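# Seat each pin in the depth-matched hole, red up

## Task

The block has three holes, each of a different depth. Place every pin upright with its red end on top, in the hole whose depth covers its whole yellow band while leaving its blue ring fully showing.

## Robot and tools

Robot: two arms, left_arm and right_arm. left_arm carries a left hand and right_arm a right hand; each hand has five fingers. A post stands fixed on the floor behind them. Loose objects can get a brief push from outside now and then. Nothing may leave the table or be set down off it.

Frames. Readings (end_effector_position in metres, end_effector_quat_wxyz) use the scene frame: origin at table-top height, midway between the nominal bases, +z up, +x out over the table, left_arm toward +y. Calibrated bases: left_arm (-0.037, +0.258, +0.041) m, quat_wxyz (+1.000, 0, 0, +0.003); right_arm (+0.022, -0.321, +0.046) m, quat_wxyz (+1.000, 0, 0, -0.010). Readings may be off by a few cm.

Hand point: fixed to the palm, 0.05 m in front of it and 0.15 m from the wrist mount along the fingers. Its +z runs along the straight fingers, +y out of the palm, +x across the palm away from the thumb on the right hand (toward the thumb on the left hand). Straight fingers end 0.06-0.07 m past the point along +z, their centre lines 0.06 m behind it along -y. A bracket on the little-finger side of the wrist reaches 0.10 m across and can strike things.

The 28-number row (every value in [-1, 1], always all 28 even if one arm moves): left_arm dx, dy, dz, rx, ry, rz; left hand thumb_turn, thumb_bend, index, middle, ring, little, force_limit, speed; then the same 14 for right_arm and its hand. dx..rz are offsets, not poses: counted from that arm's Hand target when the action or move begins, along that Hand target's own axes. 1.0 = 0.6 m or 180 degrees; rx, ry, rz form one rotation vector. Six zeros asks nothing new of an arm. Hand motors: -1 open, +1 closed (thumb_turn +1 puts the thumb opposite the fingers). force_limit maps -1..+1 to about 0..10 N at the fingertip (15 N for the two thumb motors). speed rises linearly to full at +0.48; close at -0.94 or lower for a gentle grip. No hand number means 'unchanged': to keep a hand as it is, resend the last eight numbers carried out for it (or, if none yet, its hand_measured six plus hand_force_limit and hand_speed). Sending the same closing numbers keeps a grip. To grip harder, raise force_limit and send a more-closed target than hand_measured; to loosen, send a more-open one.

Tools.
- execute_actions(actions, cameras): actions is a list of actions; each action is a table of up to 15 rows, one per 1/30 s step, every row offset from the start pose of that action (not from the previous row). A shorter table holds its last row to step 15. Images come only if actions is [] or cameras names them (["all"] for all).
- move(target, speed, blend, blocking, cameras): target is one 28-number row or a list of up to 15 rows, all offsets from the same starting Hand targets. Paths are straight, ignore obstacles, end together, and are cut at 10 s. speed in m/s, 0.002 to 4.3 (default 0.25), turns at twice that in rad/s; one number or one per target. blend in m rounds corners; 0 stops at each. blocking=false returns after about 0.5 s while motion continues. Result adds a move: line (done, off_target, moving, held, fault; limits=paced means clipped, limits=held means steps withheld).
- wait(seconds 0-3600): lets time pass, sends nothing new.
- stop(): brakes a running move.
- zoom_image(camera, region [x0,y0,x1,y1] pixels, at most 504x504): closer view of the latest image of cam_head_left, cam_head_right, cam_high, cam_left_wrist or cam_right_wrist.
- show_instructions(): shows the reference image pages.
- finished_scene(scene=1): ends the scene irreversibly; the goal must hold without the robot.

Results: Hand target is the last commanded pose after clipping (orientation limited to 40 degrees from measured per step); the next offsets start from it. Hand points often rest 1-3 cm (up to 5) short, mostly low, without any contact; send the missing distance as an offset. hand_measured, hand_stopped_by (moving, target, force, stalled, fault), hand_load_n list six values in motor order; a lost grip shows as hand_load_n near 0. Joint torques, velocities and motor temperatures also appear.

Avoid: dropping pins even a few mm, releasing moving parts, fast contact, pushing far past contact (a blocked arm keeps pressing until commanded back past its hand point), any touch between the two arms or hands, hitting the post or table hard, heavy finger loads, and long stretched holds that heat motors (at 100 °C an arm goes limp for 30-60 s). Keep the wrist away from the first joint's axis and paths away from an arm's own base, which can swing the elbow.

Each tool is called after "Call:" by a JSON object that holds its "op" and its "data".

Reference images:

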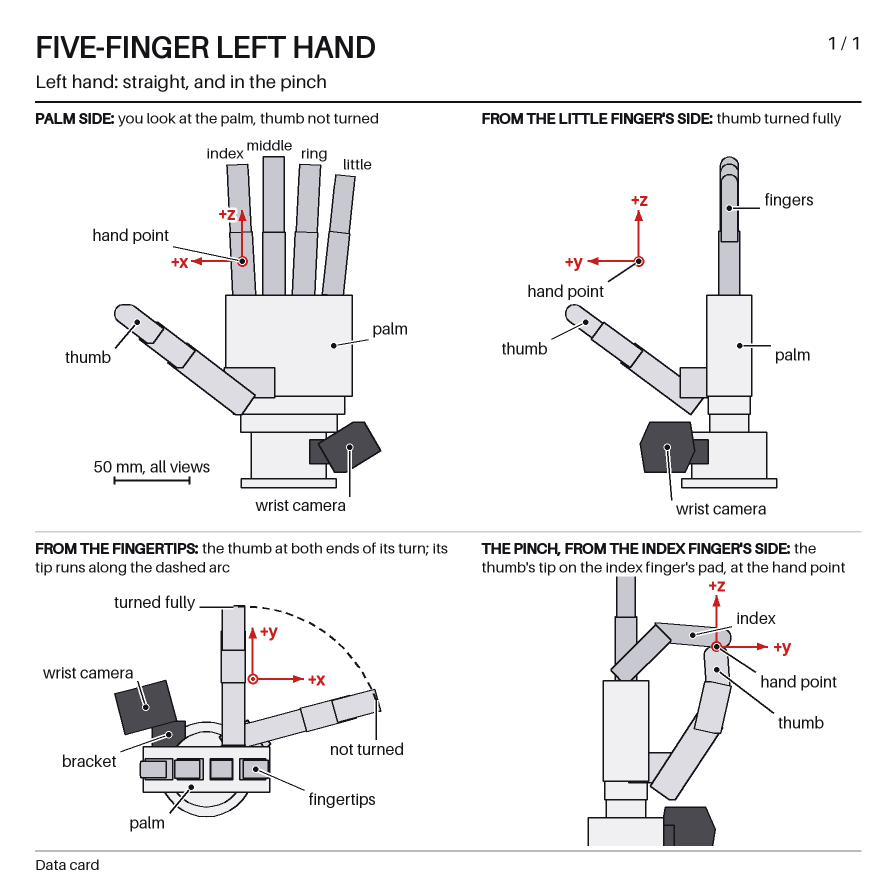

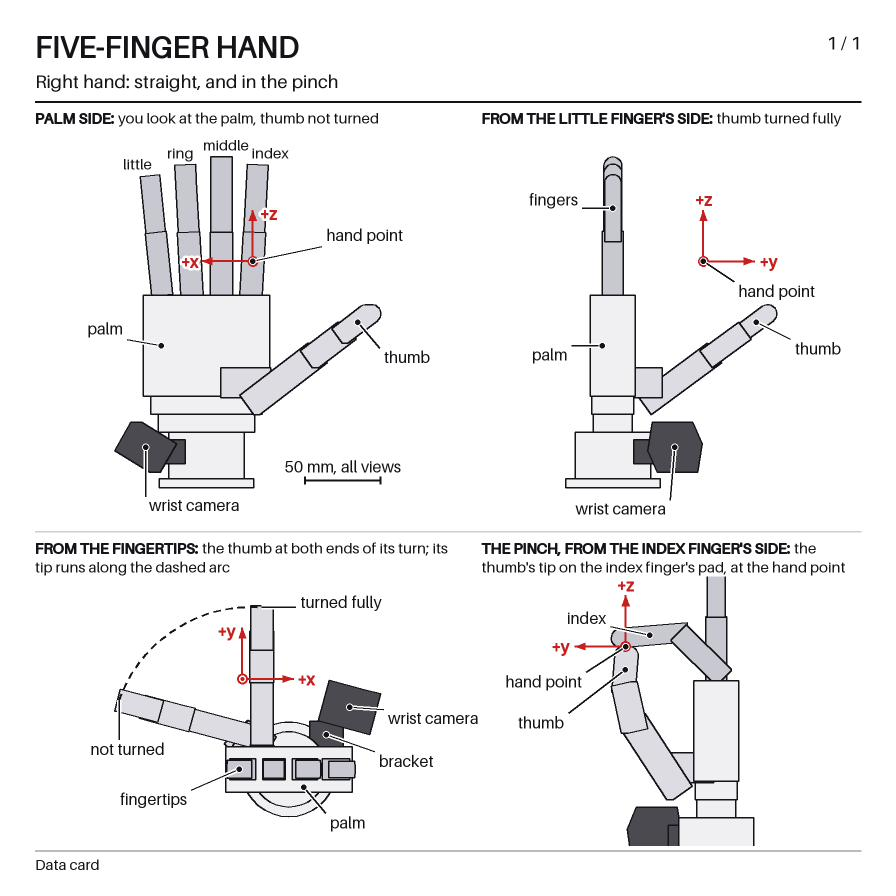

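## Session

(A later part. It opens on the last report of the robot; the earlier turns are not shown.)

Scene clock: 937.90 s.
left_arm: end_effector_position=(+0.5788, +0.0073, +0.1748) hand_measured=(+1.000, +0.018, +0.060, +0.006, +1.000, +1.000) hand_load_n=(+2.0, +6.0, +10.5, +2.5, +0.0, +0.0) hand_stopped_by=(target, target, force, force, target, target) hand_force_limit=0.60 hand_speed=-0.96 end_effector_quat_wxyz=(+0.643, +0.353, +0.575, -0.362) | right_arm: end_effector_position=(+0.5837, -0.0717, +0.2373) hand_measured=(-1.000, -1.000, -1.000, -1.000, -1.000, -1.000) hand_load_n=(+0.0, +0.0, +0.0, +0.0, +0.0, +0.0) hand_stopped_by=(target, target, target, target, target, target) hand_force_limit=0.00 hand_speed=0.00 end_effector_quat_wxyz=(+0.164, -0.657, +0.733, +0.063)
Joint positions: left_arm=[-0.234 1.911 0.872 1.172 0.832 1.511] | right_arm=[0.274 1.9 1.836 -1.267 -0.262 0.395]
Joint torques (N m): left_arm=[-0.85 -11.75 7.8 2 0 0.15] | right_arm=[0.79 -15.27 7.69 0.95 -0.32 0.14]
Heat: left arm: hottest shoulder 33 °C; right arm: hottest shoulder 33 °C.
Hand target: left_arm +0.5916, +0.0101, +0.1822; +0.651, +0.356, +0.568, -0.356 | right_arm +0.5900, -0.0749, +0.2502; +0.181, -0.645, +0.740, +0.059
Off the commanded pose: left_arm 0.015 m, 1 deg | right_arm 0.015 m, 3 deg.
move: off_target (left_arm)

Call:
{"op": "move", "data": {"target": [0.0005,0.0043,0.0024,0,0,0,1,0.02,0.25,0.21,1,1,0.6,-0.96,0,0,0,0,0,0,-1,-1,-1,-1,-1,-1,0,0.0], "speed": 0.02, "cameras": ["cam_right_wrist"]}}

Call:
{"op": "zoom_image", "data": {"camera": "cam_right_wrist", "region": [320, 170, 400, 310]}}

Scene clock: 939.17 s.
left_arm: end_effector_position=(+0.5791, +0.0069, +0.1729) hand_measured=(+1.000, +0.018, +0.060, +0.006, +1.000, +1.000) hand_load_n=(+2.0, +6.0, +10.0, +2.5, +0.0, +0.0) hand_stopped_by=(target, target, force, force, target, target) hand_force_limit=0.60 hand_speed=-0.96 end_effector_quat_wxyz=(+0.641, +0.355, +0.575, -0.364) | right_arm: end_effector_position=(+0.5837, -0.0717, +0.2373) hand_measured=(-1.000, -1.000, -1.000, -1.000, -1.000, -1.000) hand_load_n=(+0.0, +0.0, +0.0, +0.0, +0.5, +0.0) hand_stopped_by=(target, target, target, target, target, target) hand_force_limit=0.00 hand_speed=0.00 end_effector_quat_wxyz=(+0.164, -0.657, +0.733, +0.063)
Joint positions: left_arm=[-0.233 1.914 0.875 1.168 0.839 1.511] | right_arm=[0.274 1.9 1.836 -1.267 -0.262 0.395]
Joint torques (N m): left_arm=[-0.62 -11.34 8.16 2.02 0.01 0.16] | right_arm=[0.62 -15.27 7.73 1.02 -0.32 0.14]
Heat: left arm: hottest shoulder 33 °C; right arm: hottest shoulder 33 °C.
Hand target: left_arm +0.5946, +0.0101, +0.1822; +0.651, +0.356, +0.568, -0.356 | right_arm +0.5900, -0.0749, +0.2502; +0.181, -0.645, +0.740, +0.059
Off the commanded pose: left_arm 0.018 m, 2 deg | right_arm 0.015 m, 3 deg.
move: off_target (left_arm)
cam_right_wrist: T_world_to_cam=[[-0.95926, -0.12242, -0.25462, 0.61623], [-0.26826, 0.67743, 0.68493, 0.04489], [0.08864, 0.72533, -0.68267, 0.28103]] pos_world=[0.57825, -0.15881, 0.31801]

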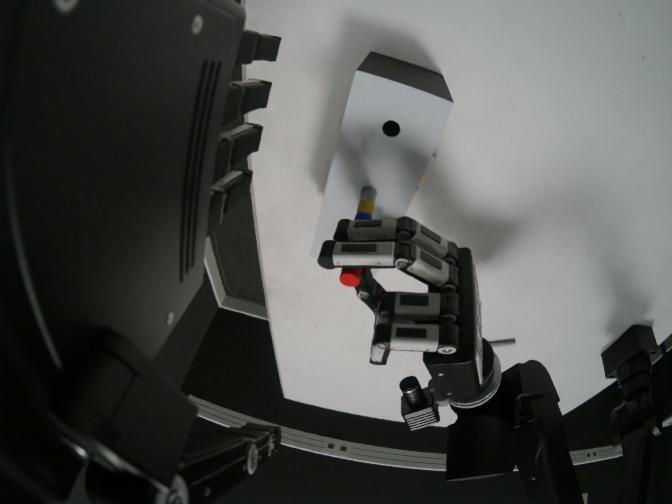

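Scaled by 3.600 from the camera's image (finer frame: 960x720).

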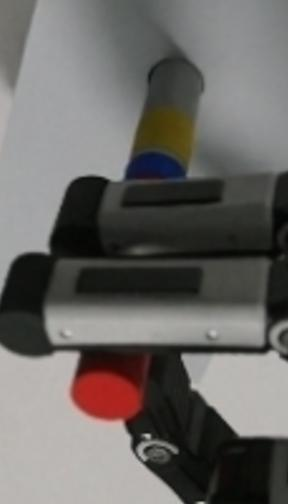

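Call:
{"op": "move", "data": {"target": [0.0049,0.0005,-0.0020,-0.0038,0.0002,0.0004,1,0.02,0.25,0.21,1,1,0.6,-0.96,0,0,0,0,0,0,-1,-1,-1,-1,-1,-1,0,0.0], "speed": 0.02, "cameras": ["cam_right_wrist"]}}

Call:
{"op": "zoom_image", "data": {"camera": "cam_right_wrist", "region": [320, 170, 400, 310]}}

Scene clock: 942.37 s.
left_arm: end_effector_position=(+0.5803, +0.0075, +0.1692) hand_measured=(+1.000, +0.018, +0.060, +0.006, +1.000, +1.000) hand_load_n=(+2.5, +5.5, +10.5, +2.5, +0.0, +0.0) hand_stopped_by=(target, target, force, force, target, target) hand_force_limit=0.60 hand_speed=-0.96 end_effector_quat_wxyz=(+0.640, +0.351, +0.579, -0.362) | right_arm: end_effector_position=(+0.5837, -0.0717, +0.2373) hand_measured=(-1.000, -1.000, -1.000, -1.000, -1.000, -1.000) hand_load_n=(+0.0, -0.5, +0.0, +0.0, +0.0, +0.0) hand_stopped_by=(target, target, target, target, target, target) hand_force_limit=0.00 hand_speed=0.00 end_effector_quat_wxyz=(+0.164, -0.657, +0.733, +0.063)
Joint positions: left_arm=[-0.234 1.921 0.875 1.168 0.829 1.511] | right_arm=[0.274 1.9 1.836 -1.267 -0.262 0.395]
Joint torques (N m): left_arm=[-0.85 -11.22 7.91 2.35 -0.22 0.16] | right_arm=[0.67 -15.15 7.69 0.98 -0.33 0.13]
Heat: left arm: hottest shoulder 33 °C; right arm: hottest shoulder 33 °C.
Hand target: left_arm +0.5946, +0.0111, +0.1792; +0.653, +0.353, +0.570, -0.352 | right_arm +0.5900, -0.0749, +0.2502; +0.181, -0.645, +0.740, +0.059
Off the commanded pose: left_arm 0.018 m, 2 deg | right_arm 0.015 m, 3 deg.
move: off_target (left_arm)
cam_right_wrist: T_world_to_cam=[[-0.95926, -0.12242, -0.25462, 0.61623], [-0.26826, 0.67743, 0.68493, 0.04489], [0.08864, 0.72533, -0.68267, 0.28103]] pos_world=[0.57825, -0.15881, 0.31801]

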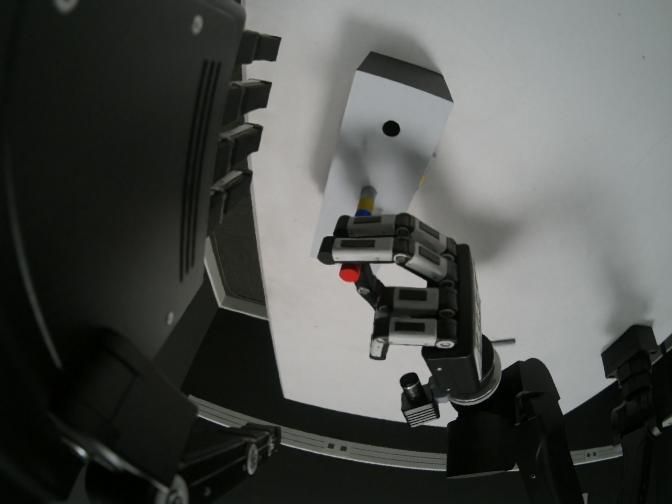

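Scaled by 3.600 from the camera's image (finer frame: 960x720).

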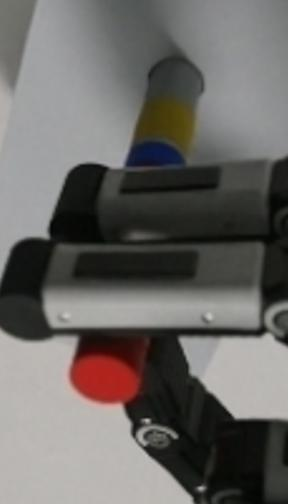

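Call:
{"op": "move", "data": {"target": [0.0047,0.0022,-0.0048,-0.0019,0.0001,0.0002,1,0.02,0.25,0.21,1,1,0.6,-0.96,0,0,0,0,0,0,-1,-1,-1,-1,-1,-1,0,0.0], "speed": 0.02, "cameras": ["cam_right_wrist","cam_head_right"]}}

Call:
{"op": "zoom_image", "data": {"camera": "cam_right_wrist", "region": [320, 170, 400, 310]}}

Call:
{"op": "zoom_image", "data": {"camera": "cam_head_right", "region": [424, 203, 448, 243]}}

Scene clock: 943.80 s.
left_arm: end_effector_position=(+0.5810, +0.0076, +0.1679) hand_measured=(+1.000, +0.018, +0.060, +0.006, +1.000, +1.000) hand_load_n=(+2.5, +6.0, +10.0, +2.5, +0.0, +0.0) hand_stopped_by=(target, target, force, force, target, target) hand_force_limit=0.60 hand_speed=-0.96 end_effector_quat_wxyz=(+0.640, +0.351, +0.580, -0.362) | right_arm: end_effector_position=(+0.5837, -0.0717, +0.2373) hand_measured=(-1.000, -1.000, -1.000, -1.000, -1.000, -1.000) hand_load_n=(+0.0, +0.0, +0.0, +0.0, +0.0, +0.0) hand_stopped_by=(target, target, target, target, target, target) hand_force_limit=0.00 hand_speed=0.00 end_effector_quat_wxyz=(+0.164, -0.657, +0.733, +0.063)
Joint positions: left_arm=[-0.234 1.924 0.877 1.168 0.827 1.511] | right_arm=[0.274 1.9 1.836 -1.267 -0.262 0.395]
Joint torques (N m): left_arm=[-0.97 -11.22 7.53 2.69 -0.22 0.22] | right_arm=[0.56 -15.44 7.76 0.94 -0.31 0.14]
Heat: left arm: hottest shoulder 33 °C; right arm: hottest shoulder 33 °C.
Hand target: left_arm +0.5946, +0.0141, +0.1762; +0.654, +0.351, +0.571, -0.350 | right_arm +0.5900, -0.0749, +0.2502; +0.181, -0.645, +0.740, +0.059
Off the commanded pose: left_arm 0.017 m, 2 deg | right_arm 0.015 m, 3 deg.
move: off_target (left_arm)
cam_right_wrist: T_world_to_cam=[[-0.95926, -0.12242, -0.25462, 0.61623], [-0.26826, 0.67743, 0.68493, 0.04489], [0.08864, 0.72533, -0.68267, 0.28103]] pos_world=[0.57825, -0.15881, 0.31801]
Images, in order (width x height): cam_head_right 896x504, cam_right_wrist 672x504.

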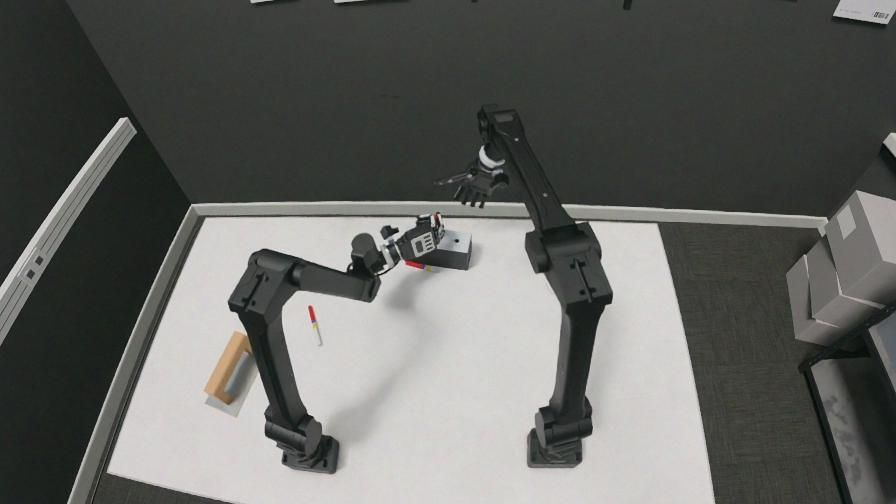

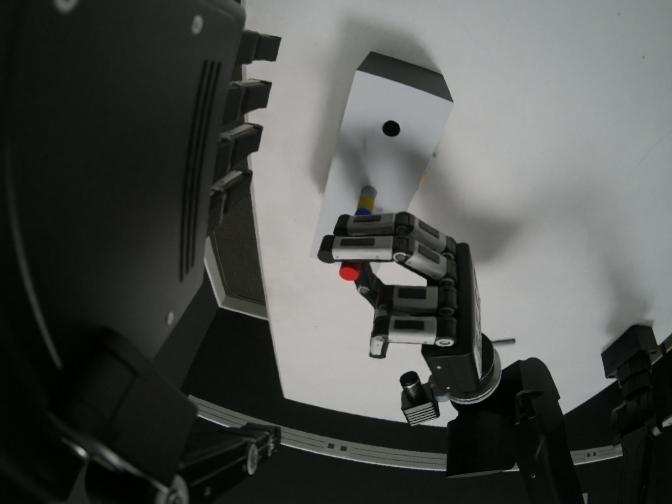

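Scaled by 3.600 from the camera's image (finer frame: 960x720).

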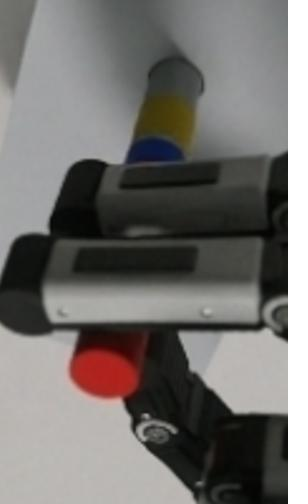

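Scaled by 12.600 from the camera's image (finer frame: 1280x720).

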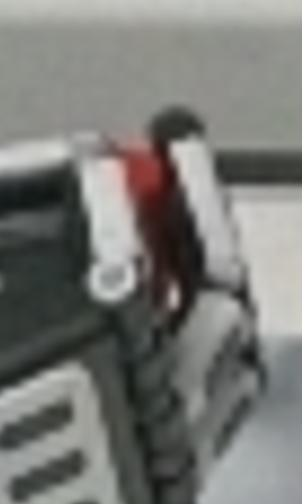

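Call:
{"op": "move", "data": {"target": [0.0000,0.0025,-0.0043,-0.0016,0.0001,0.0002,1,0.02,0.25,0.21,1,1,0.6,-0.96,0,0,0,0,0,0,-1,-1,-1,-1,-1,-1,0,0.0], "speed": 0.02, "cameras": []}}

Scene clock: 945.93 s.
left_arm: end_effector_position=(+0.5806, +0.0067, +0.1679) hand_measured=(+1.000, +0.018, +0.060, +0.006, +1.000, +1.000) hand_load_n=(+2.5, +6.0, +10.5, +2.0, +0.0, +0.0) hand_stopped_by=(target, target, force, force, target, target) hand_force_limit=0.60 hand_speed=-0.96 end_effector_quat_wxyz=(+0.640, +0.351, +0.580, -0.362) | right_arm: end_effector_position=(+0.5837, -0.0717, +0.2373) hand_measured=(-1.000, -1.000, -1.000, -1.000, -1.000, -1.000) hand_load_n=(+0.0, +0.0, +0.0, +0.0, +0.0, +0.0) hand_stopped_by=(target, target, target, target, target, target) hand_force_limit=0.00 hand_speed=0.00 end_effector_quat_wxyz=(+0.164, -0.657, +0.733, +0.063)
Joint positions: left_arm=[-0.236 1.924 0.877 1.168 0.827 1.511] | right_arm=[0.274 1.9 1.836 -1.267 -0.262 0.395]
Joint torques (N m): left_arm=[-0.79 -11.34 7.21 2.8 -0.23 0.19] | right_arm=[0.79 -15.09 7.69 0.92 -0.32 0.13]
Heat: left arm: hottest shoulder 33 °C; right arm: hottest shoulder 33 °C.
Hand target: left_arm +0.5946, +0.0171, +0.1760; +0.655, +0.350, +0.572, -0.349 | right_arm +0.5900, -0.0749, +0.2502; +0.181, -0.645, +0.740, +0.059
Off the commanded pose: left_arm 0.019 m, 3 deg | right_arm 0.015 m, 3 deg.
move: off_target (left_arm)

Call:
{"op": "move", "data": {"target": [0,0,0,-0.0004,-0.0074,0.0001,1,0.02,0.25,0.21,1,1,0.6,-0.96,0,0,0,0,0,0,-1,-1,-1,-1,-1,-1,0,0.0], "speed": 0.02, "cameras": []}}

Scene clock: 950.10 s.
left_arm: end_effector_position=(+0.5804, +0.0071, +0.1644) hand_measured=(+1.000, +0.018, +0.060, +0.006, +1.000, +1.000) hand_load_n=(+2.0, +5.5, +10.0, +3.0, +0.0, +0.0) hand_stopped_by=(target, target, force, force, target, target) hand_force_limit=0.60 hand_speed=-0.96 end_effector_quat_wxyz=(+0.645, +0.350, +0.575, -0.362) | right_arm: end_effector_position=(+0.5837, -0.0717, +0.2373) hand_measured=(-1.000, -1.000, -1.000, -1.000, -1.000, -1.000) hand_load_n=(-0.5, +0.0, +0.0, +0.5, +0.0, +0.0) hand_stopped_by=(target, target, target, target, target, target) hand_force_limit=0.00 hand_speed=0.00 end_effector_quat_wxyz=(+0.164, -0.657, +0.733, +0.063)
Joint positions: left_arm=[-0.236 1.942 0.875 1.204 0.824 1.505] | right_arm=[0.274 1.9 1.836 -1.267 -0.262 0.395]
Joint torques (N m): left_arm=[-0.73 -11.58 7.09 3.54 -0.28 -0.02] | right_arm=[0.56 -15.27 7.72 0.94 -0.32 0.14]
Heat: left arm: hottest shoulder 33 °C; right arm: hottest shoulder 33 °C.
Hand target: left_arm +0.5946, +0.0171, +0.1760; +0.662, +0.345, +0.564, -0.352 | right_arm +0.5900, -0.0749, +0.2502; +0.181, -0.645, +0.740, +0.059
Off the commanded pose: left_arm 0.021 m, 3 deg | right_arm 0.015 m, 3 deg.
move: off_target (left_arm)

Call:
{"op": "move", "data": {"target": [0.0023,-0.0019,-0.0072,0,0,0,1,0.02,0.25,0.21,1,1,0.6,-0.96,0,0,0,0,0,0,-1,-1,-1,-1,-1,-1,0,0.0], "speed": 0.02, "cameras": ["cam_right_wrist","cam_head_right"]}}

Call:
{"op": "zoom_image", "data": {"camera": "cam_right_wrist", "region": [320, 170, 400, 310]}}

Call:
{"op": "zoom_image", "data": {"camera": "cam_head_right", "region": [424, 203, 448, 243]}}

Scene clock: 953.87 s.
left_arm: end_effector_position=(+0.5805, +0.0078, +0.1642) hand_measured=(+1.000, +0.018, +0.060, +0.006, +1.000, +1.000) hand_load_n=(+2.0, +6.0, +10.0, +3.0, +0.0, +0.0) hand_stopped_by=(target, target, force, force, target, target) hand_force_limit=0.60 hand_speed=-0.96 end_effector_quat_wxyz=(+0.646, +0.350, +0.574, -0.362) | right_arm: end_effector_position=(+0.5837, -0.0717, +0.2373) hand_measured=(-1.000, -1.000, -1.000, -1.000, -1.000, -1.000) hand_load_n=(+0.0, +0.0, +0.0, +0.0, +0.0, +0.0) hand_stopped_by=(target, target, target, target, target, target) hand_force_limit=0.00 hand_speed=0.00 end_effector_quat_wxyz=(+0.164, -0.657, +0.733, +0.063)
Joint positions: left_arm=[-0.234 1.945 0.875 1.212 0.826 1.502] | right_arm=[0.274 1.9 1.836 -1.267 -0.262 0.395]
Joint torques (N m): left_arm=[-0.26 -11.4 6.35 3.55 -0.1 0.03] | right_arm=[0.79 -15.38 7.72 0.96 -0.32 0.15]
Heat: left arm: hottest shoulder 33 °C; right arm: hottest shoulder 33 °C.
Hand target: left_arm +0.5916, +0.0201, +0.1740; +0.662, +0.345, +0.564, -0.352 | right_arm +0.5900, -0.0749, +0.2502; +0.181, -0.645, +0.740, +0.059
Off the commanded pose: left_arm 0.019 m, 2 deg | right_arm 0.015 m, 3 deg.
move: off_target (left_arm)
cam_right_wrist: T_world_to_cam=[[-0.95926, -0.12242, -0.25462, 0.61623], [-0.26826, 0.67743, 0.68493, 0.04489], [0.08864, 0.72533, -0.68267, 0.28103]] pos_world=[0.57825, -0.15881, 0.31801]
Images, in order (width x height): cam_head_right 896x504, cam_right_wrist 672x504.

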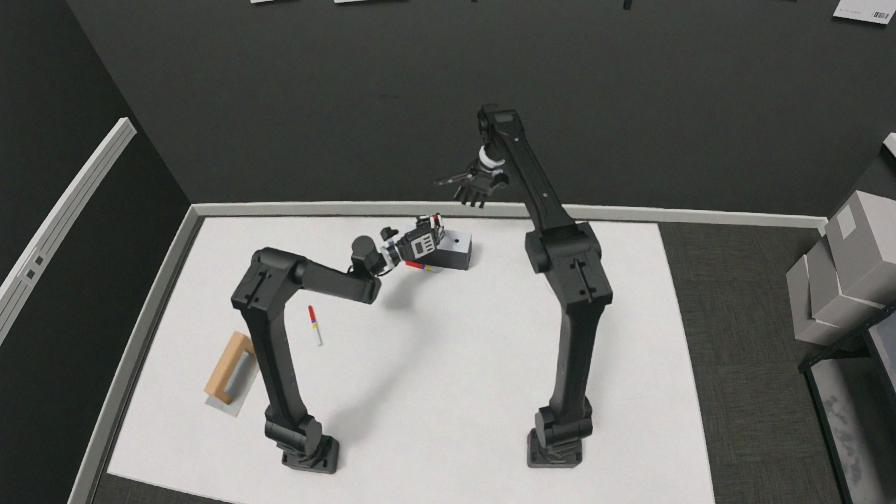

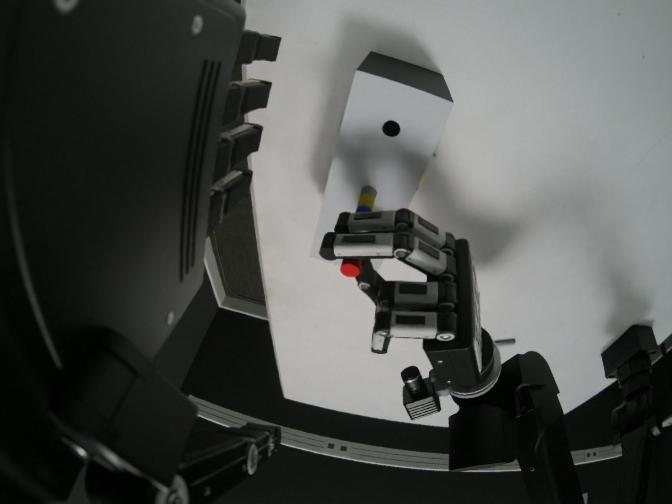

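Scaled by 3.600 from the camera's image (finer frame: 960x720).

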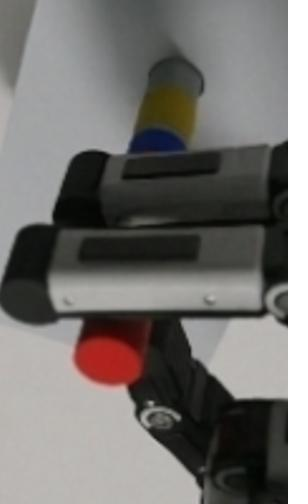

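Scaled by 12.600 from the camera's image (finer frame: 1280x720).

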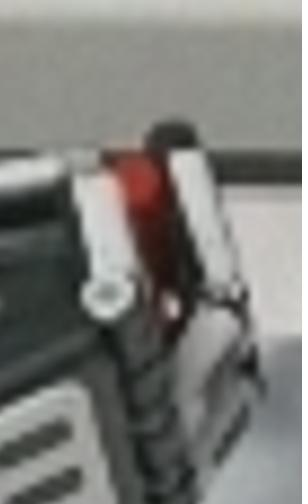

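Call:
{"op": "move", "data": {"target": [-0.0058,0.0028,-0.0045,-0.0019,0.0001,0.0002,1,0.02,0.25,0.21,1,1,0.6,-0.96,0,0,0,0,0,0,-1,-1,-1,-1,-1,-1,0,0.0], "speed": 0.02, "cameras": []}}

Scene clock: 955.43 s.
left_arm: end_effector_position=(+0.5808, +0.0087, +0.1641) hand_measured=(+1.000, +0.018, +0.060, +0.006, +1.000, +1.000) hand_load_n=(+2.5, +5.5, +10.5, +2.5, +0.0, +0.0) hand_stopped_by=(target, target, force, force, target, target) hand_force_limit=0.60 hand_speed=-0.96 end_effector_quat_wxyz=(+0.646, +0.349, +0.575, -0.362) | right_arm: end_effector_position=(+0.5837, -0.0717, +0.2373) hand_measured=(-1.000, -1.000, -1.000, -1.000, -1.000, -1.000) hand_load_n=(+0.0, +0.0, +0.0, +0.0, +0.0, +0.0) hand_stopped_by=(target, target, target, target, target, target) hand_force_limit=0.00 hand_speed=0.00 end_effector_quat_wxyz=(+0.164, -0.657, +0.733, +0.063)
Joint positions: left_arm=[-0.233 1.945 0.875 1.212 0.826 1.5] | right_arm=[0.274 1.9 1.836 -1.267 -0.262 0.395]
Joint torques (N m): left_arm=[-0.56 -11.75 5.93 3.36 -0.14 0.04] | right_arm=[0.79 -15.44 7.72 0.98 -0.32 0.15]
Heat: left arm: hottest shoulder 33 °C; right arm: hottest shoulder 33 °C.
Hand target: left_arm +0.5912, +0.0235, +0.1773; +0.663, +0.344, +0.565, -0.350 | right_arm +0.5900, -0.0749, +0.2502; +0.181, -0.645, +0.740, +0.059
Off the commanded pose: left_arm 0.022 m, 3 deg | right_arm 0.015 m, 3 deg.
move: off_target (left_arm)

Call:
{"op": "move", "data": {"target": [0.0112,-0.0013,-0.0037,0,0,0,1,0.02,0.25,0.21,1,1,0.6,-0.96,0,0,0,0,0,0,-1,-1,-1,-1,-1,-1,0,0.0], "speed": 0.02, "cameras": ["cam_right_wrist"]}}

Call:
{"op": "zoom_image", "data": {"camera": "cam_right_wrist", "region": [320, 170, 400, 310]}}

Scene clock: 957.03 s.
left_arm: end_effector_position=(+0.5809, +0.0094, +0.1645) hand_measured=(+1.000, +0.018, +0.060, +0.006, +1.000, +1.000) hand_load_n=(+2.5, +5.5, +10.5, +2.5, +0.0, +0.0) hand_stopped_by=(target, target, force, force, target, target) hand_force_limit=0.60 hand_speed=-0.96 end_effector_quat_wxyz=(+0.648, +0.349, +0.572, -0.362) | right_arm: end_effector_position=(+0.5837, -0.0717, +0.2373) hand_measured=(-1.000, -1.000, -1.000, -1.000, -1.000, -1.000) hand_load_n=(+0.0, +0.0, +0.0, +0.0, +0.5, +0.0) hand_stopped_by=(target, target, target, target, target, target) hand_force_limit=0.00 hand_speed=0.00 end_effector_quat_wxyz=(+0.164, -0.657, +0.733, +0.063)
Joint positions: left_arm=[-0.231 1.95 0.875 1.226 0.827 1.499] | right_arm=[0.274 1.9 1.836 -1.267 -0.262 0.395]
Joint torques (N m): left_arm=[-0.85 -11.58 5.56 3.51 -0.17 0.04] | right_arm=[0.56 -15.15 7.77 0.96 -0.31 0.13]
Heat: left arm: hottest shoulder 33 °C; right arm: hottest shoulder 33 °C.
Hand target: left_arm +0.5902, +0.0245, +0.1703; +0.663, +0.344, +0.565, -0.350 | right_arm +0.5900, -0.0749, +0.2502; +0.181, -0.645, +0.740, +0.059
Off the commanded pose: left_arm 0.019 m, 2 deg | right_arm 0.015 m, 3 deg.
move: off_target (left_arm)
cam_right_wrist: T_world_to_cam=[[-0.95926, -0.12242, -0.25462, 0.61623], [-0.26826, 0.67743, 0.68493, 0.04489], [0.08864, 0.72533, -0.68267, 0.28103]] pos_world=[0.57825, -0.15881, 0.31801]

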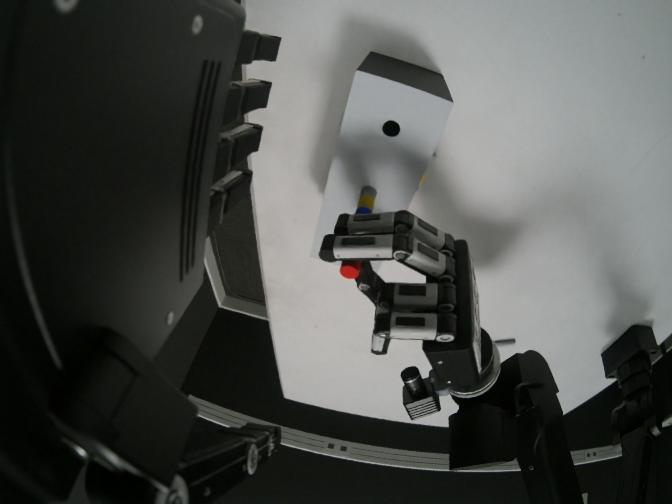

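Scaled by 3.600 from the camera's image (finer frame: 960x720).

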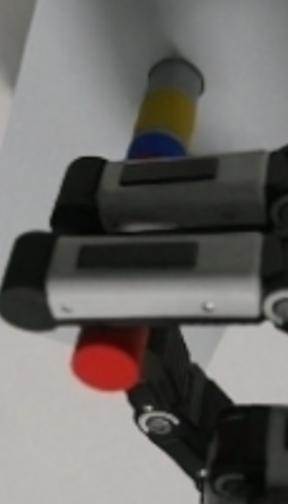

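Call:
{"op": "move", "data": {"target": [0.0079,-0.0026,-0.0024,0,0,0,1,0.02,0.25,0.21,1,1,0.6,-0.96,0,0,0,0,0,0,-1,-1,-1,-1,-1,-1,0,0.0], "speed": 0.02, "cameras": []}}

Scene clock: 959.17 s.
left_arm: end_effector_position=(+0.5812, +0.0093, +0.1612) hand_measured=(+1.000, +0.018, +0.060, +0.006, +1.000, +1.000) hand_load_n=(+2.5, +5.5, +10.5, +2.0, +0.0, +0.0) hand_stopped_by=(target, target, force, force, target, target) hand_force_limit=0.60 hand_speed=-0.96 end_effector_quat_wxyz=(+0.650, +0.350, +0.570, -0.361) | right_arm: end_effector_position=(+0.5837, -0.0717, +0.2373) hand_measured=(-1.000, -1.000, -1.000, -1.000, -1.000, -1.000) hand_load_n=(+0.0, +0.0, +0.5, +0.0, +0.0, +0.0) hand_stopped_by=(target, target, target, target, target, target) hand_force_limit=0.00 hand_speed=0.00 end_effector_quat_wxyz=(+0.164, -0.657, +0.733, +0.063)
Joint positions: left_arm=[-0.231 1.962 0.877 1.241 0.827 1.499] | right_arm=[0.274 1.9 1.836 -1.267 -0.262 0.395]
Joint torques (N m): left_arm=[-0.62 -11.69 5.12 3.54 -0.19 0.04] | right_arm=[0.62 -15.38 7.75 0.95 -0.32 0.14]
Heat: left arm: hottest shoulder 33 °C; right arm: hottest shoulder 33 °C.
Hand target: left_arm +0.5887, +0.0246, +0.1653; +0.663, +0.344, +0.565, -0.350 | right_arm +0.5900, -0.0749, +0.2502; +0.181, -0.645, +0.740, +0.059
Off the commanded pose: left_arm 0.017 m, 2 deg | right_arm 0.015 m, 3 deg.
move: off_target (left_arm)

Call:
{"op": "move", "data": {"target": [0.0044,-0.0046,-0.0032,0,0,0,1,0.02,0.25,0.21,1,1,0.6,-0.96,0,0,0,0,0,0,-1,-1,-1,-1,-1,-1,0,0.0], "speed": 0.02, "cameras": ["cam_right_wrist"]}}

Call:
{"op": "zoom_image", "data": {"camera": "cam_right_wrist", "region": [320, 170, 400, 310]}}

Scene clock: 960.67 s.
left_arm: end_effector_position=(+0.5797, +0.0097, +0.1604) hand_measured=(+1.000, +0.018, +0.060, +0.006, +1.000, +1.000) hand_load_n=(+3.0, +5.5, +11.0, +1.5, +0.0, +0.0) hand_stopped_by=(target, target, force, force, target, target) hand_force_limit=0.60 hand_speed=-0.96 end_effector_quat_wxyz=(+0.651, +0.350, +0.568, -0.361) | right_arm: end_effector_position=(+0.5837, -0.0717, +0.2373) hand_measured=(-1.000, -1.000, -1.000, -1.000, -1.000, -1.000) hand_load_n=(+0.0, +0.0, +0.0, +0.0, +0.0, +0.0) hand_stopped_by=(target, target, target, target, target, target) hand_force_limit=0.00 hand_speed=0.00 end_effector_quat_wxyz=(+0.164, -0.657, +0.733, +0.063)
Joint positions: left_arm=[-0.231 1.965 0.872 1.254 0.827 1.499] | right_arm=[0.274 1.9 1.836 -1.267 -0.262 0.395]
Joint torques (N m): left_arm=[-0.62 -11.75 4.67 3.48 -0.27 0.03] | right_arm=[0.73 -15.33 7.68 0.96 -0.32 0.15]
Heat: left arm: hottest shoulder 33 °C; right arm: hottest shoulder 33 °C.
Hand target: left_arm +0.5857, +0.0246, +0.1623; +0.663, +0.344, +0.565, -0.350 | right_arm +0.5900, -0.0749, +0.2502; +0.181, -0.645, +0.740, +0.059
Off the commanded pose: left_arm 0.016 m, 2 deg | right_arm 0.015 m, 3 deg.
move: off_target (left_arm)
cam_right_wrist: T_world_to_cam=[[-0.95926, -0.12242, -0.25462, 0.61623], [-0.26826, 0.67743, 0.68493, 0.04489], [0.08864, 0.72533, -0.68267, 0.28103]] pos_world=[0.57825, -0.15881, 0.31801]

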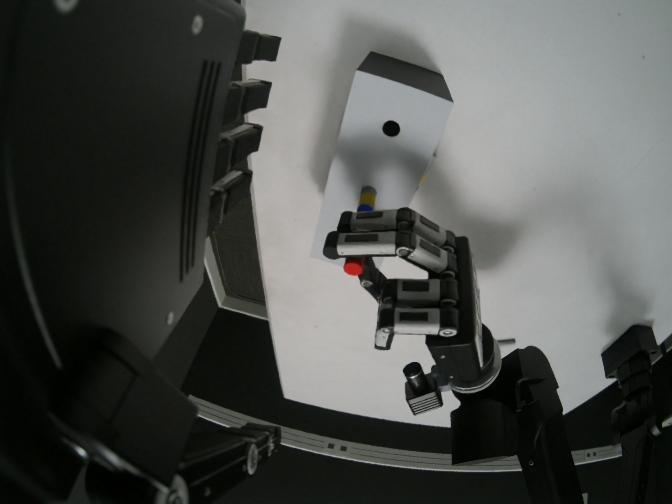

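Scaled by 3.600 from the camera's image (finer frame: 960x720).

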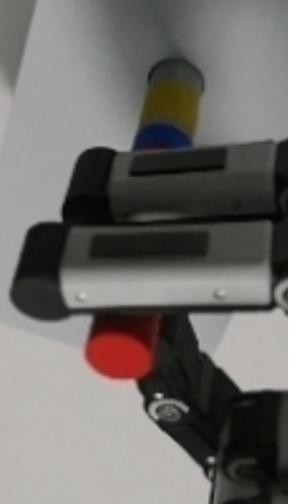

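Call:
{"op": "move", "data": {"target": [0,0,0,-0.0004,-0.0065,-0.0002,1,0.02,0.25,0.21,1,1,0.6,-0.96,0,0,0,0,0,0,-1,-1,-1,-1,-1,-1,0,0.0], "speed": 0.02, "cameras": []}}

Scene clock: 963.27 s.
left_arm: end_effector_position=(+0.5795, +0.0102, +0.1604) hand_measured=(+1.000, +0.018, +0.060, +0.006, +1.000, +1.000) hand_load_n=(+1.5, +6.0, +10.0, +3.5, +0.0, +0.5) hand_stopped_by=(target, target, force, force, target, target) hand_force_limit=0.60 hand_speed=-0.96 end_effector_quat_wxyz=(+0.658, +0.347, +0.562, -0.362) | right_arm: end_effector_position=(+0.5837, -0.0717, +0.2373) hand_measured=(-1.000, -1.000, -1.000, -1.000, -1.000, -1.000) hand_load_n=(+0.0, +0.0, +0.0, +0.0, +0.0, +0.0) hand_stopped_by=(target, target, target, target, target, target) hand_force_limit=0.00 hand_speed=0.00 end_effector_quat_wxyz=(+0.164, -0.657, +0.733, +0.063)
Joint positions: left_arm=[-0.231 1.98 0.872 1.297 0.822 1.482] | right_arm=[0.274 1.9 1.836 -1.267 -0.262 0.395]
Joint torques (N m): left_arm=[-0.21 -11.05 4.77 3.54 -0.23 -0.02] | right_arm=[0.67 -15.27 7.75 0.99 -0.32 0.14]
Heat: left arm: hottest shoulder 33 °C; right arm: hottest shoulder 33 °C.
Hand target: left_arm +0.5857, +0.0246, +0.1623; +0.669, +0.339, +0.559, -0.354 | right_arm +0.5900, -0.0749, +0.2502; +0.181, -0.645, +0.740, +0.059
Off the commanded pose: left_arm 0.016 m, 2 deg | right_arm 0.015 m, 3 deg.
move: off_target (left_arm)

Call:
{"op": "move", "data": {"target": [0.0082,-0.0005,-0.0012,0,0,0,1,0.02,0.25,0.21,1,1,0.6,-0.96,0,0,0,0,0,0,-1,-1,-1,-1,-1,-1,0,0.0], "speed": 0.02, "cameras": ["cam_right_wrist"]}}

Call:
{"op": "zoom_image", "data": {"camera": "cam_right_wrist", "region": [320, 170, 400, 310]}}

Scene clock: 964.63 s.
left_arm: end_effector_position=(+0.5792, +0.0102, +0.1598) hand_measured=(+1.000, +0.018, +0.060, +0.006, +1.000, +1.000) hand_load_n=(+1.0, +6.0, +10.0, +4.5, +0.0, +0.0) hand_stopped_by=(target, target, force, force, target, target) hand_force_limit=0.60 hand_speed=-0.96 end_effector_quat_wxyz=(+0.661, +0.348, +0.559, -0.361) | right_arm: end_effector_position=(+0.5837, -0.0717, +0.2373) hand_measured=(-1.000, -1.000, -1.000, -1.000, -1.000, -1.000) hand_load_n=(+0.0, +0.0, +0.0, +0.0, +0.0, +0.0) hand_stopped_by=(target, target, target, target, target, target) hand_force_limit=0.00 hand_speed=0.00 end_effector_quat_wxyz=(+0.164, -0.657, +0.733, +0.063)
Joint positions: left_arm=[-0.231 1.988 0.872 1.313 0.822 1.482] | right_arm=[0.274 1.9 1.836 -1.267 -0.262 0.395]
Joint torques (N m): left_arm=[-0.44 -11.22 4.63 3.55 -0.25 0] | right_arm=[0.79 -15.21 7.77 0.94 -0.32 0.14]
Heat: left arm: hottest shoulder 33 °C; right arm: hottest shoulder 33 °C.
Hand target: left_arm +0.5857, +0.0246, +0.1573; +0.669, +0.339, +0.559, -0.354 | right_arm +0.5900, -0.0749, +0.2502; +0.181, -0.645, +0.740, +0.059
Off the commanded pose: left_arm 0.016 m, 2 deg | right_arm 0.015 m, 3 deg.
move: off_target (left_arm)
cam_right_wrist: T_world_to_cam=[[-0.95926, -0.12242, -0.25462, 0.61623], [-0.26826, 0.67743, 0.68493, 0.04489], [0.08864, 0.72533, -0.68267, 0.28103]] pos_world=[0.57825, -0.15881, 0.31801]

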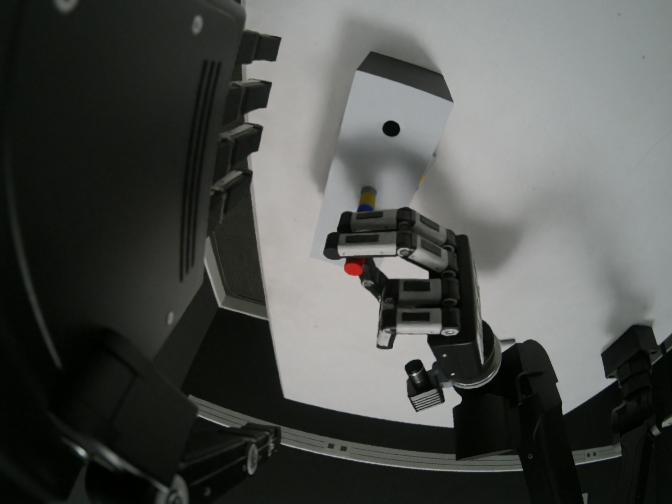

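Scaled by 3.600 from the camera's image (finer frame: 960x720).

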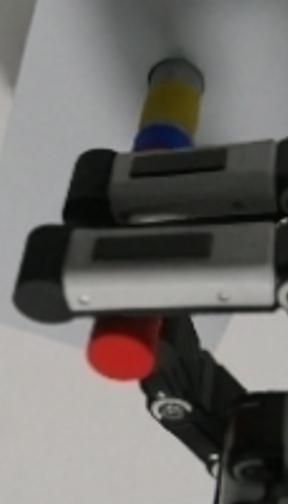

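Call:
{"op": "move", "data": {"target": [0.0066,-0.0004,-0.0010,0,0,0,1,0.02,0.25,0.21,1,1,0.6,-0.96,0,0,0,0,0,0,-1,-1,-1,-1,-1,-1,0,0.0], "speed": 0.02, "cameras": []}}

Scene clock: 966.07 s.
left_arm: end_effector_position=(+0.5789, +0.0103, +0.1594) hand_measured=(+1.000, +0.018, +0.060, +0.006, +1.000, +1.000) hand_load_n=(+0.5, +6.0, +10.0, +5.5, +0.0, +0.0) hand_stopped_by=(target, target, force, force, target, target) hand_force_limit=0.60 hand_speed=-0.96 end_effector_quat_wxyz=(+0.663, +0.349, +0.556, -0.360) | right_arm: end_effector_position=(+0.5837, -0.0717, +0.2373) hand_measured=(-1.000, -1.000, -1.000, -1.000, -1.000, -1.000) hand_load_n=(+0.0, +0.0, +0.0, +0.5, +0.0, +0.0) hand_stopped_by=(target, target, target, target, target, target) hand_force_limit=0.00 hand_speed=0.00 end_effector_quat_wxyz=(+0.164, -0.657, +0.733, +0.063)
Joint positions: left_arm=[-0.231 1.994 0.872 1.327 0.822 1.482] | right_arm=[0.274 1.9 1.836 -1.267 -0.262 0.395]
Joint torques (N m): left_arm=[-0.85 -10.99 4.79 3.25 -0.18 0.01] | right_arm=[0.73 -15.21 7.71 0.99 -0.32 0.14]
Heat: left arm: hottest shoulder 33 °C; right arm: hottest shoulder 33 °C.
Hand target: left_arm +0.5856, +0.0246, +0.1533; +0.669, +0.339, +0.559, -0.354 | right_arm +0.5900, -0.0749, +0.2502; +0.181, -0.645, +0.740, +0.059
Off the commanded pose: left_arm 0.017 m, 1 deg | right_arm 0.015 m, 3 deg.
move: off_target (left_arm)

Call:
{"op": "wait", "data": {"seconds": 0.1, "cameras": ["cam_high","cam_head_right","cam_right_wrist"]}}

Call:
{"op": "zoom_image", "data": {"camera": "cam_high", "region": [485, 140, 525, 200]}}

Call:
{"op": "zoom_image", "data": {"camera": "cam_head_right", "region": [424, 203, 448, 243]}}

Call:
{"op": "zoom_image", "data": {"camera": "cam_right_wrist", "region": [350, 175, 390, 215]}}

Scene clock: 966.97 s.
left_arm: end_effector_position=(+0.5789, +0.0103, +0.1594) hand_measured=(+1.000, +0.018, +0.060, +0.006, +1.000, +1.000) hand_load_n=(+0.5, +6.0, +10.0, +5.5, +0.0, +0.0) hand_stopped_by=(target, target, force, force, target, target) hand_force_limit=0.60 hand_speed=-0.96 end_effector_quat_wxyz=(+0.663, +0.349, +0.556, -0.360) | right_arm: end_effector_position=(+0.5837, -0.0717, +0.2373) hand_measured=(-1.000, -1.000, -1.000, -1.000, -1.000, -1.000) hand_load_n=(+0.0, +0.0, +0.0, +0.0, +0.0, +0.0) hand_stopped_by=(target, target, target, target, target, target) hand_force_limit=0.00 hand_speed=0.00 end_effector_quat_wxyz=(+0.164, -0.657, +0.733, +0.063)
Joint positions: left_arm=[-0.231 1.994 0.872 1.327 0.822 1.482] | right_arm=[0.274 1.9 1.836 -1.267 -0.262 0.395]
Joint torques (N m): left_arm=[-0.21 -10.99 4.63 3.23 -0.22 0] | right_arm=[0.56 -15.15 7.77 0.99 -0.32 0.14]
Heat: left arm: hottest shoulder 33 °C; right arm: hottest shoulder 33 °C.
Hand target: left_arm +0.5856, +0.0246, +0.1533; +0.669, +0.339, +0.559, -0.354 | right_arm +0.5900, -0.0749, +0.2502; +0.181, -0.645, +0.740, +0.059
Off the commanded pose: left_arm 0.017 m, 1 deg | right_arm 0.015 m, 3 deg.
wait: 0.10 s; at rest from the start
cam_right_wrist: T_world_to_cam=[[-0.95926, -0.12242, -0.25462, 0.61623], [-0.26826, 0.67743, 0.68493, 0.04489], [0.08864, 0.72533, -0.68267, 0.28103]] pos_world=[0.57825, -0.15881, 0.31801]
Images, in order (width x height): cam_head_right 896x504, cam_high 896x504, cam_right_wrist 672x504.

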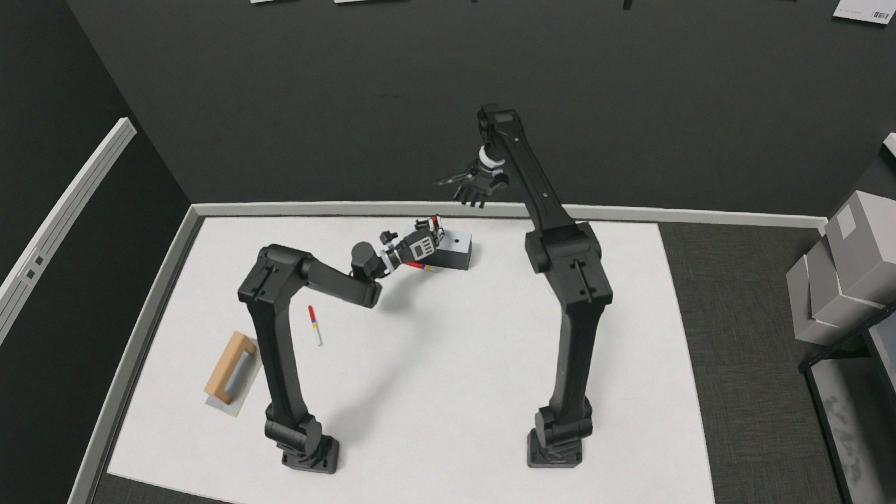

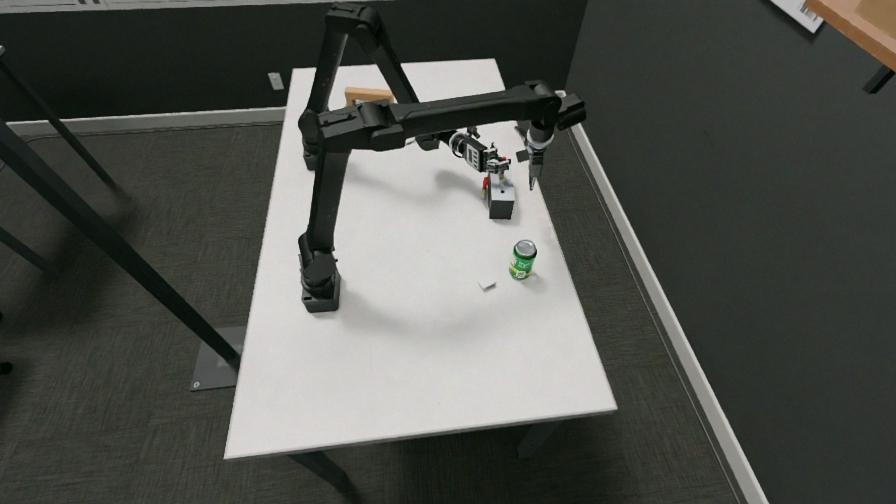

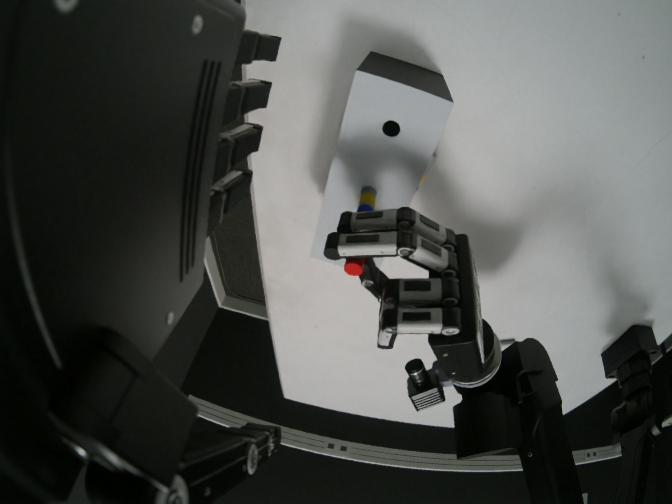

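Scaled by 8.400 from the camera's image (finer frame: 1280x720).

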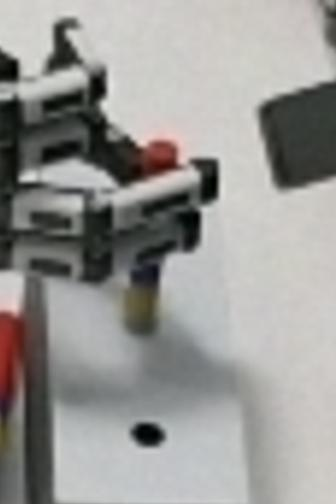

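Scaled by 12.600 from the camera's image (finer frame: 1280x720).

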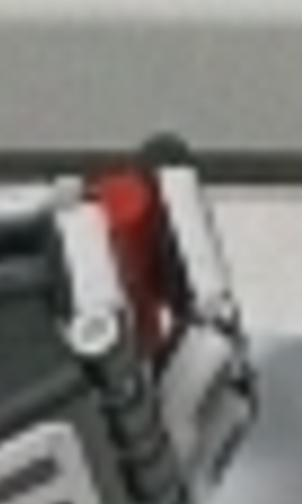

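Scaled by 12.600 from the camera's image (finer frame: 960x720).

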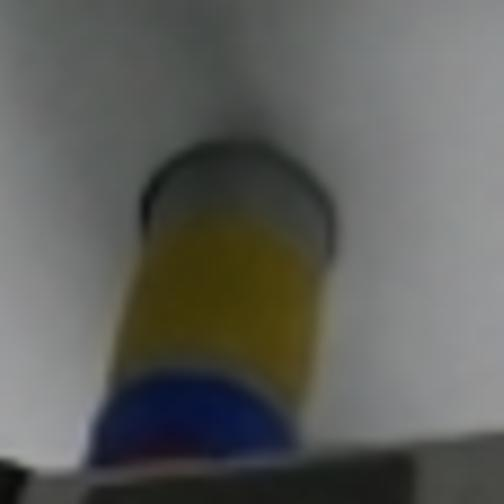

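Call:
{"op": "move", "data": {"target": [-0.0008,0.0058,0.0036,-0.0009,0.0050,-0.0081,1,0.02,0.25,0.21,1,1,0.6,-0.96,0,0,0,0,0,0,-1,-1,-1,-1,-1,-1,0,0.0], "speed": 0.02, "cameras": ["cam_right_wrist"]}}

Call:
{"op": "zoom_image", "data": {"camera": "cam_right_wrist", "region": [320, 170, 400, 310]}}

Scene clock: 969.77 s.
left_arm: end_effector_position=(+0.5796, +0.0102, +0.1591) hand_measured=(+1.000, +0.018, +0.060, +0.006, +1.000, +1.000) hand_load_n=(+0.5, +6.0, +10.0, +4.5, +0.0, +0.0) hand_stopped_by=(target, target, force, force, target, target) hand_force_limit=0.60 hand_speed=-0.96 end_effector_quat_wxyz=(+0.663, +0.350, +0.556, -0.359) | right_arm: end_effector_position=(+0.5837, -0.0717, +0.2373) hand_measured=(-1.000, -1.000, -1.000, -1.000, -1.000, -1.000) hand_load_n=(-0.5, +0.0, +0.0, +0.0, +0.0, +0.0) hand_stopped_by=(target, target, target, target, target, target) hand_force_limit=0.00 hand_speed=0.00 end_effector_quat_wxyz=(+0.164, -0.657, +0.733, +0.063)
Joint positions: left_arm=[-0.231 1.994 0.874 1.323 0.822 1.487] | right_arm=[0.274 1.9 1.836 -1.267 -0.262 0.395]
Joint torques (N m): left_arm=[-0.38 -11.81 5.44 1.57 -0.2 -0.07] | right_arm=[0.91 -15.27 7.69 0.96 -0.32 0.13]
Heat: left arm: hottest shoulder 32 °C; right arm: hottest shoulder 33 °C.
Hand target: left_arm +0.5896, +0.0246, +0.1543; +0.660, +0.334, +0.569, -0.359 | right_arm +0.5900, -0.0749, +0.2502; +0.181, -0.645, +0.740, +0.059
Off the commanded pose: left_arm 0.018 m, 2 deg | right_arm 0.015 m, 3 deg.
move: off_target (left_arm)
cam_right_wrist: T_world_to_cam=[[-0.95926, -0.12242, -0.25462, 0.61623], [-0.26826, 0.67743, 0.68493, 0.04489], [0.08864, 0.72533, -0.68267, 0.28103]] pos_world=[0.57825, -0.15881, 0.31801]

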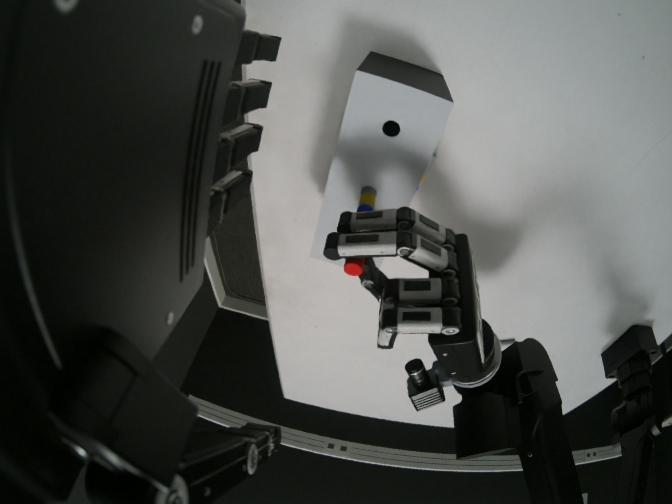

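Scaled by 3.600 from the camera's image (finer frame: 960x720).

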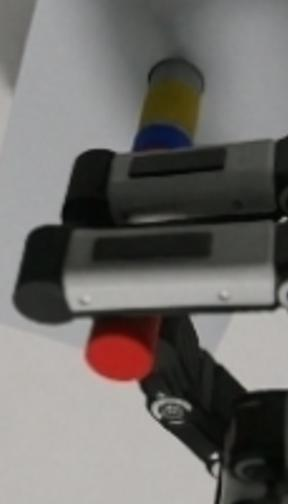

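Call:
{"op": "move", "data": {"target": [0.0069,0.0026,0.0008,-0.0004,0.0025,-0.0041,1,0.02,0.25,0.21,1,1,0.6,-0.96,0,0,0,0,0,0,-1,-1,-1,-1,-1,-1,0,0.0], "speed": 0.02, "cameras": ["cam_right_wrist"]}}

Call:
{"op": "zoom_image", "data": {"camera": "cam_right_wrist", "region": [320, 170, 400, 310]}}

Scene clock: 971.30 s.
left_arm: end_effector_position=(+0.5797, +0.0102, +0.1572) hand_measured=(+1.000, +0.018, +0.060, +0.006, +1.000, +1.000) hand_load_n=(+1.0, +5.0, +10.0, +4.0, +0.0, +0.0) hand_stopped_by=(target, target, force, force, target, target) hand_force_limit=0.60 hand_speed=-0.96 end_effector_quat_wxyz=(+0.661, +0.349, +0.559, -0.360) | right_arm: end_effector_position=(+0.5837, -0.0717, +0.2373) hand_measured=(-1.000, -1.000, -1.000, -1.000, -1.000, -1.000) hand_load_n=(+0.0, +0.0, +0.0, +0.0, +0.0, +0.0) hand_stopped_by=(target, target, target, target, target, target) hand_force_limit=0.00 hand_speed=0.00 end_effector_quat_wxyz=(+0.164, -0.657, +0.733, +0.063)
Joint positions: left_arm=[-0.231 1.994 0.874 1.315 0.822 1.487] | right_arm=[0.274 1.9 1.836 -1.267 -0.262 0.395]
Joint torques (N m): left_arm=[-0.15 -11.58 5.87 1.36 -0.15 -0.14] | right_arm=[0.67 -15.21 7.75 0.95 -0.32 0.14]
Heat: left arm: hottest shoulder 32 °C; right arm: hottest shoulder 33 °C.
Hand target: left_arm +0.5916, +0.0246, +0.1503; +0.656, +0.331, +0.574, -0.361 | right_arm +0.5900, -0.0749, +0.2502; +0.181, -0.645, +0.740, +0.059
Off the commanded pose: left_arm 0.020 m, 3 deg | right_arm 0.015 m, 3 deg.
move: off_target (left_arm)
cam_right_wrist: T_world_to_cam=[[-0.95926, -0.12242, -0.25462, 0.61623], [-0.26826, 0.67743, 0.68493, 0.04489], [0.08864, 0.72533, -0.68267, 0.28103]] pos_world=[0.57825, -0.15881, 0.31801]

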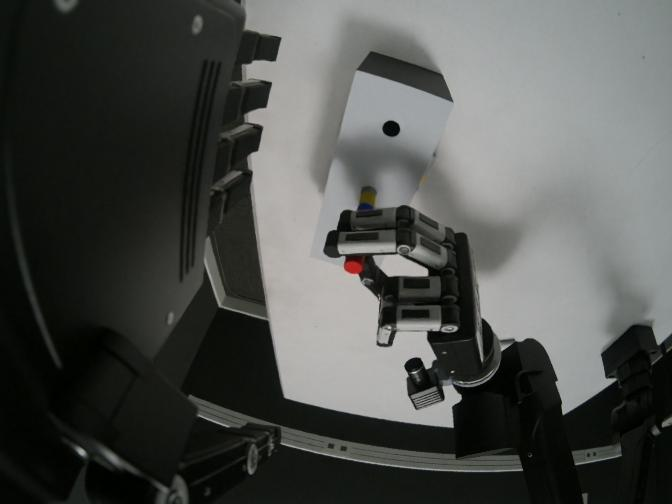

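Scaled by 3.600 from the camera's image (finer frame: 960x720).

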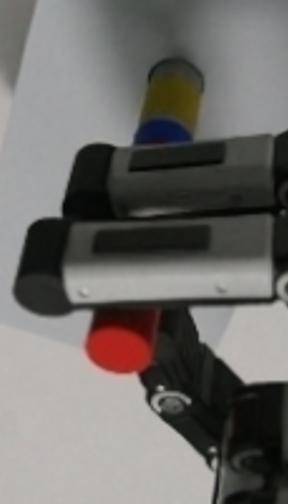

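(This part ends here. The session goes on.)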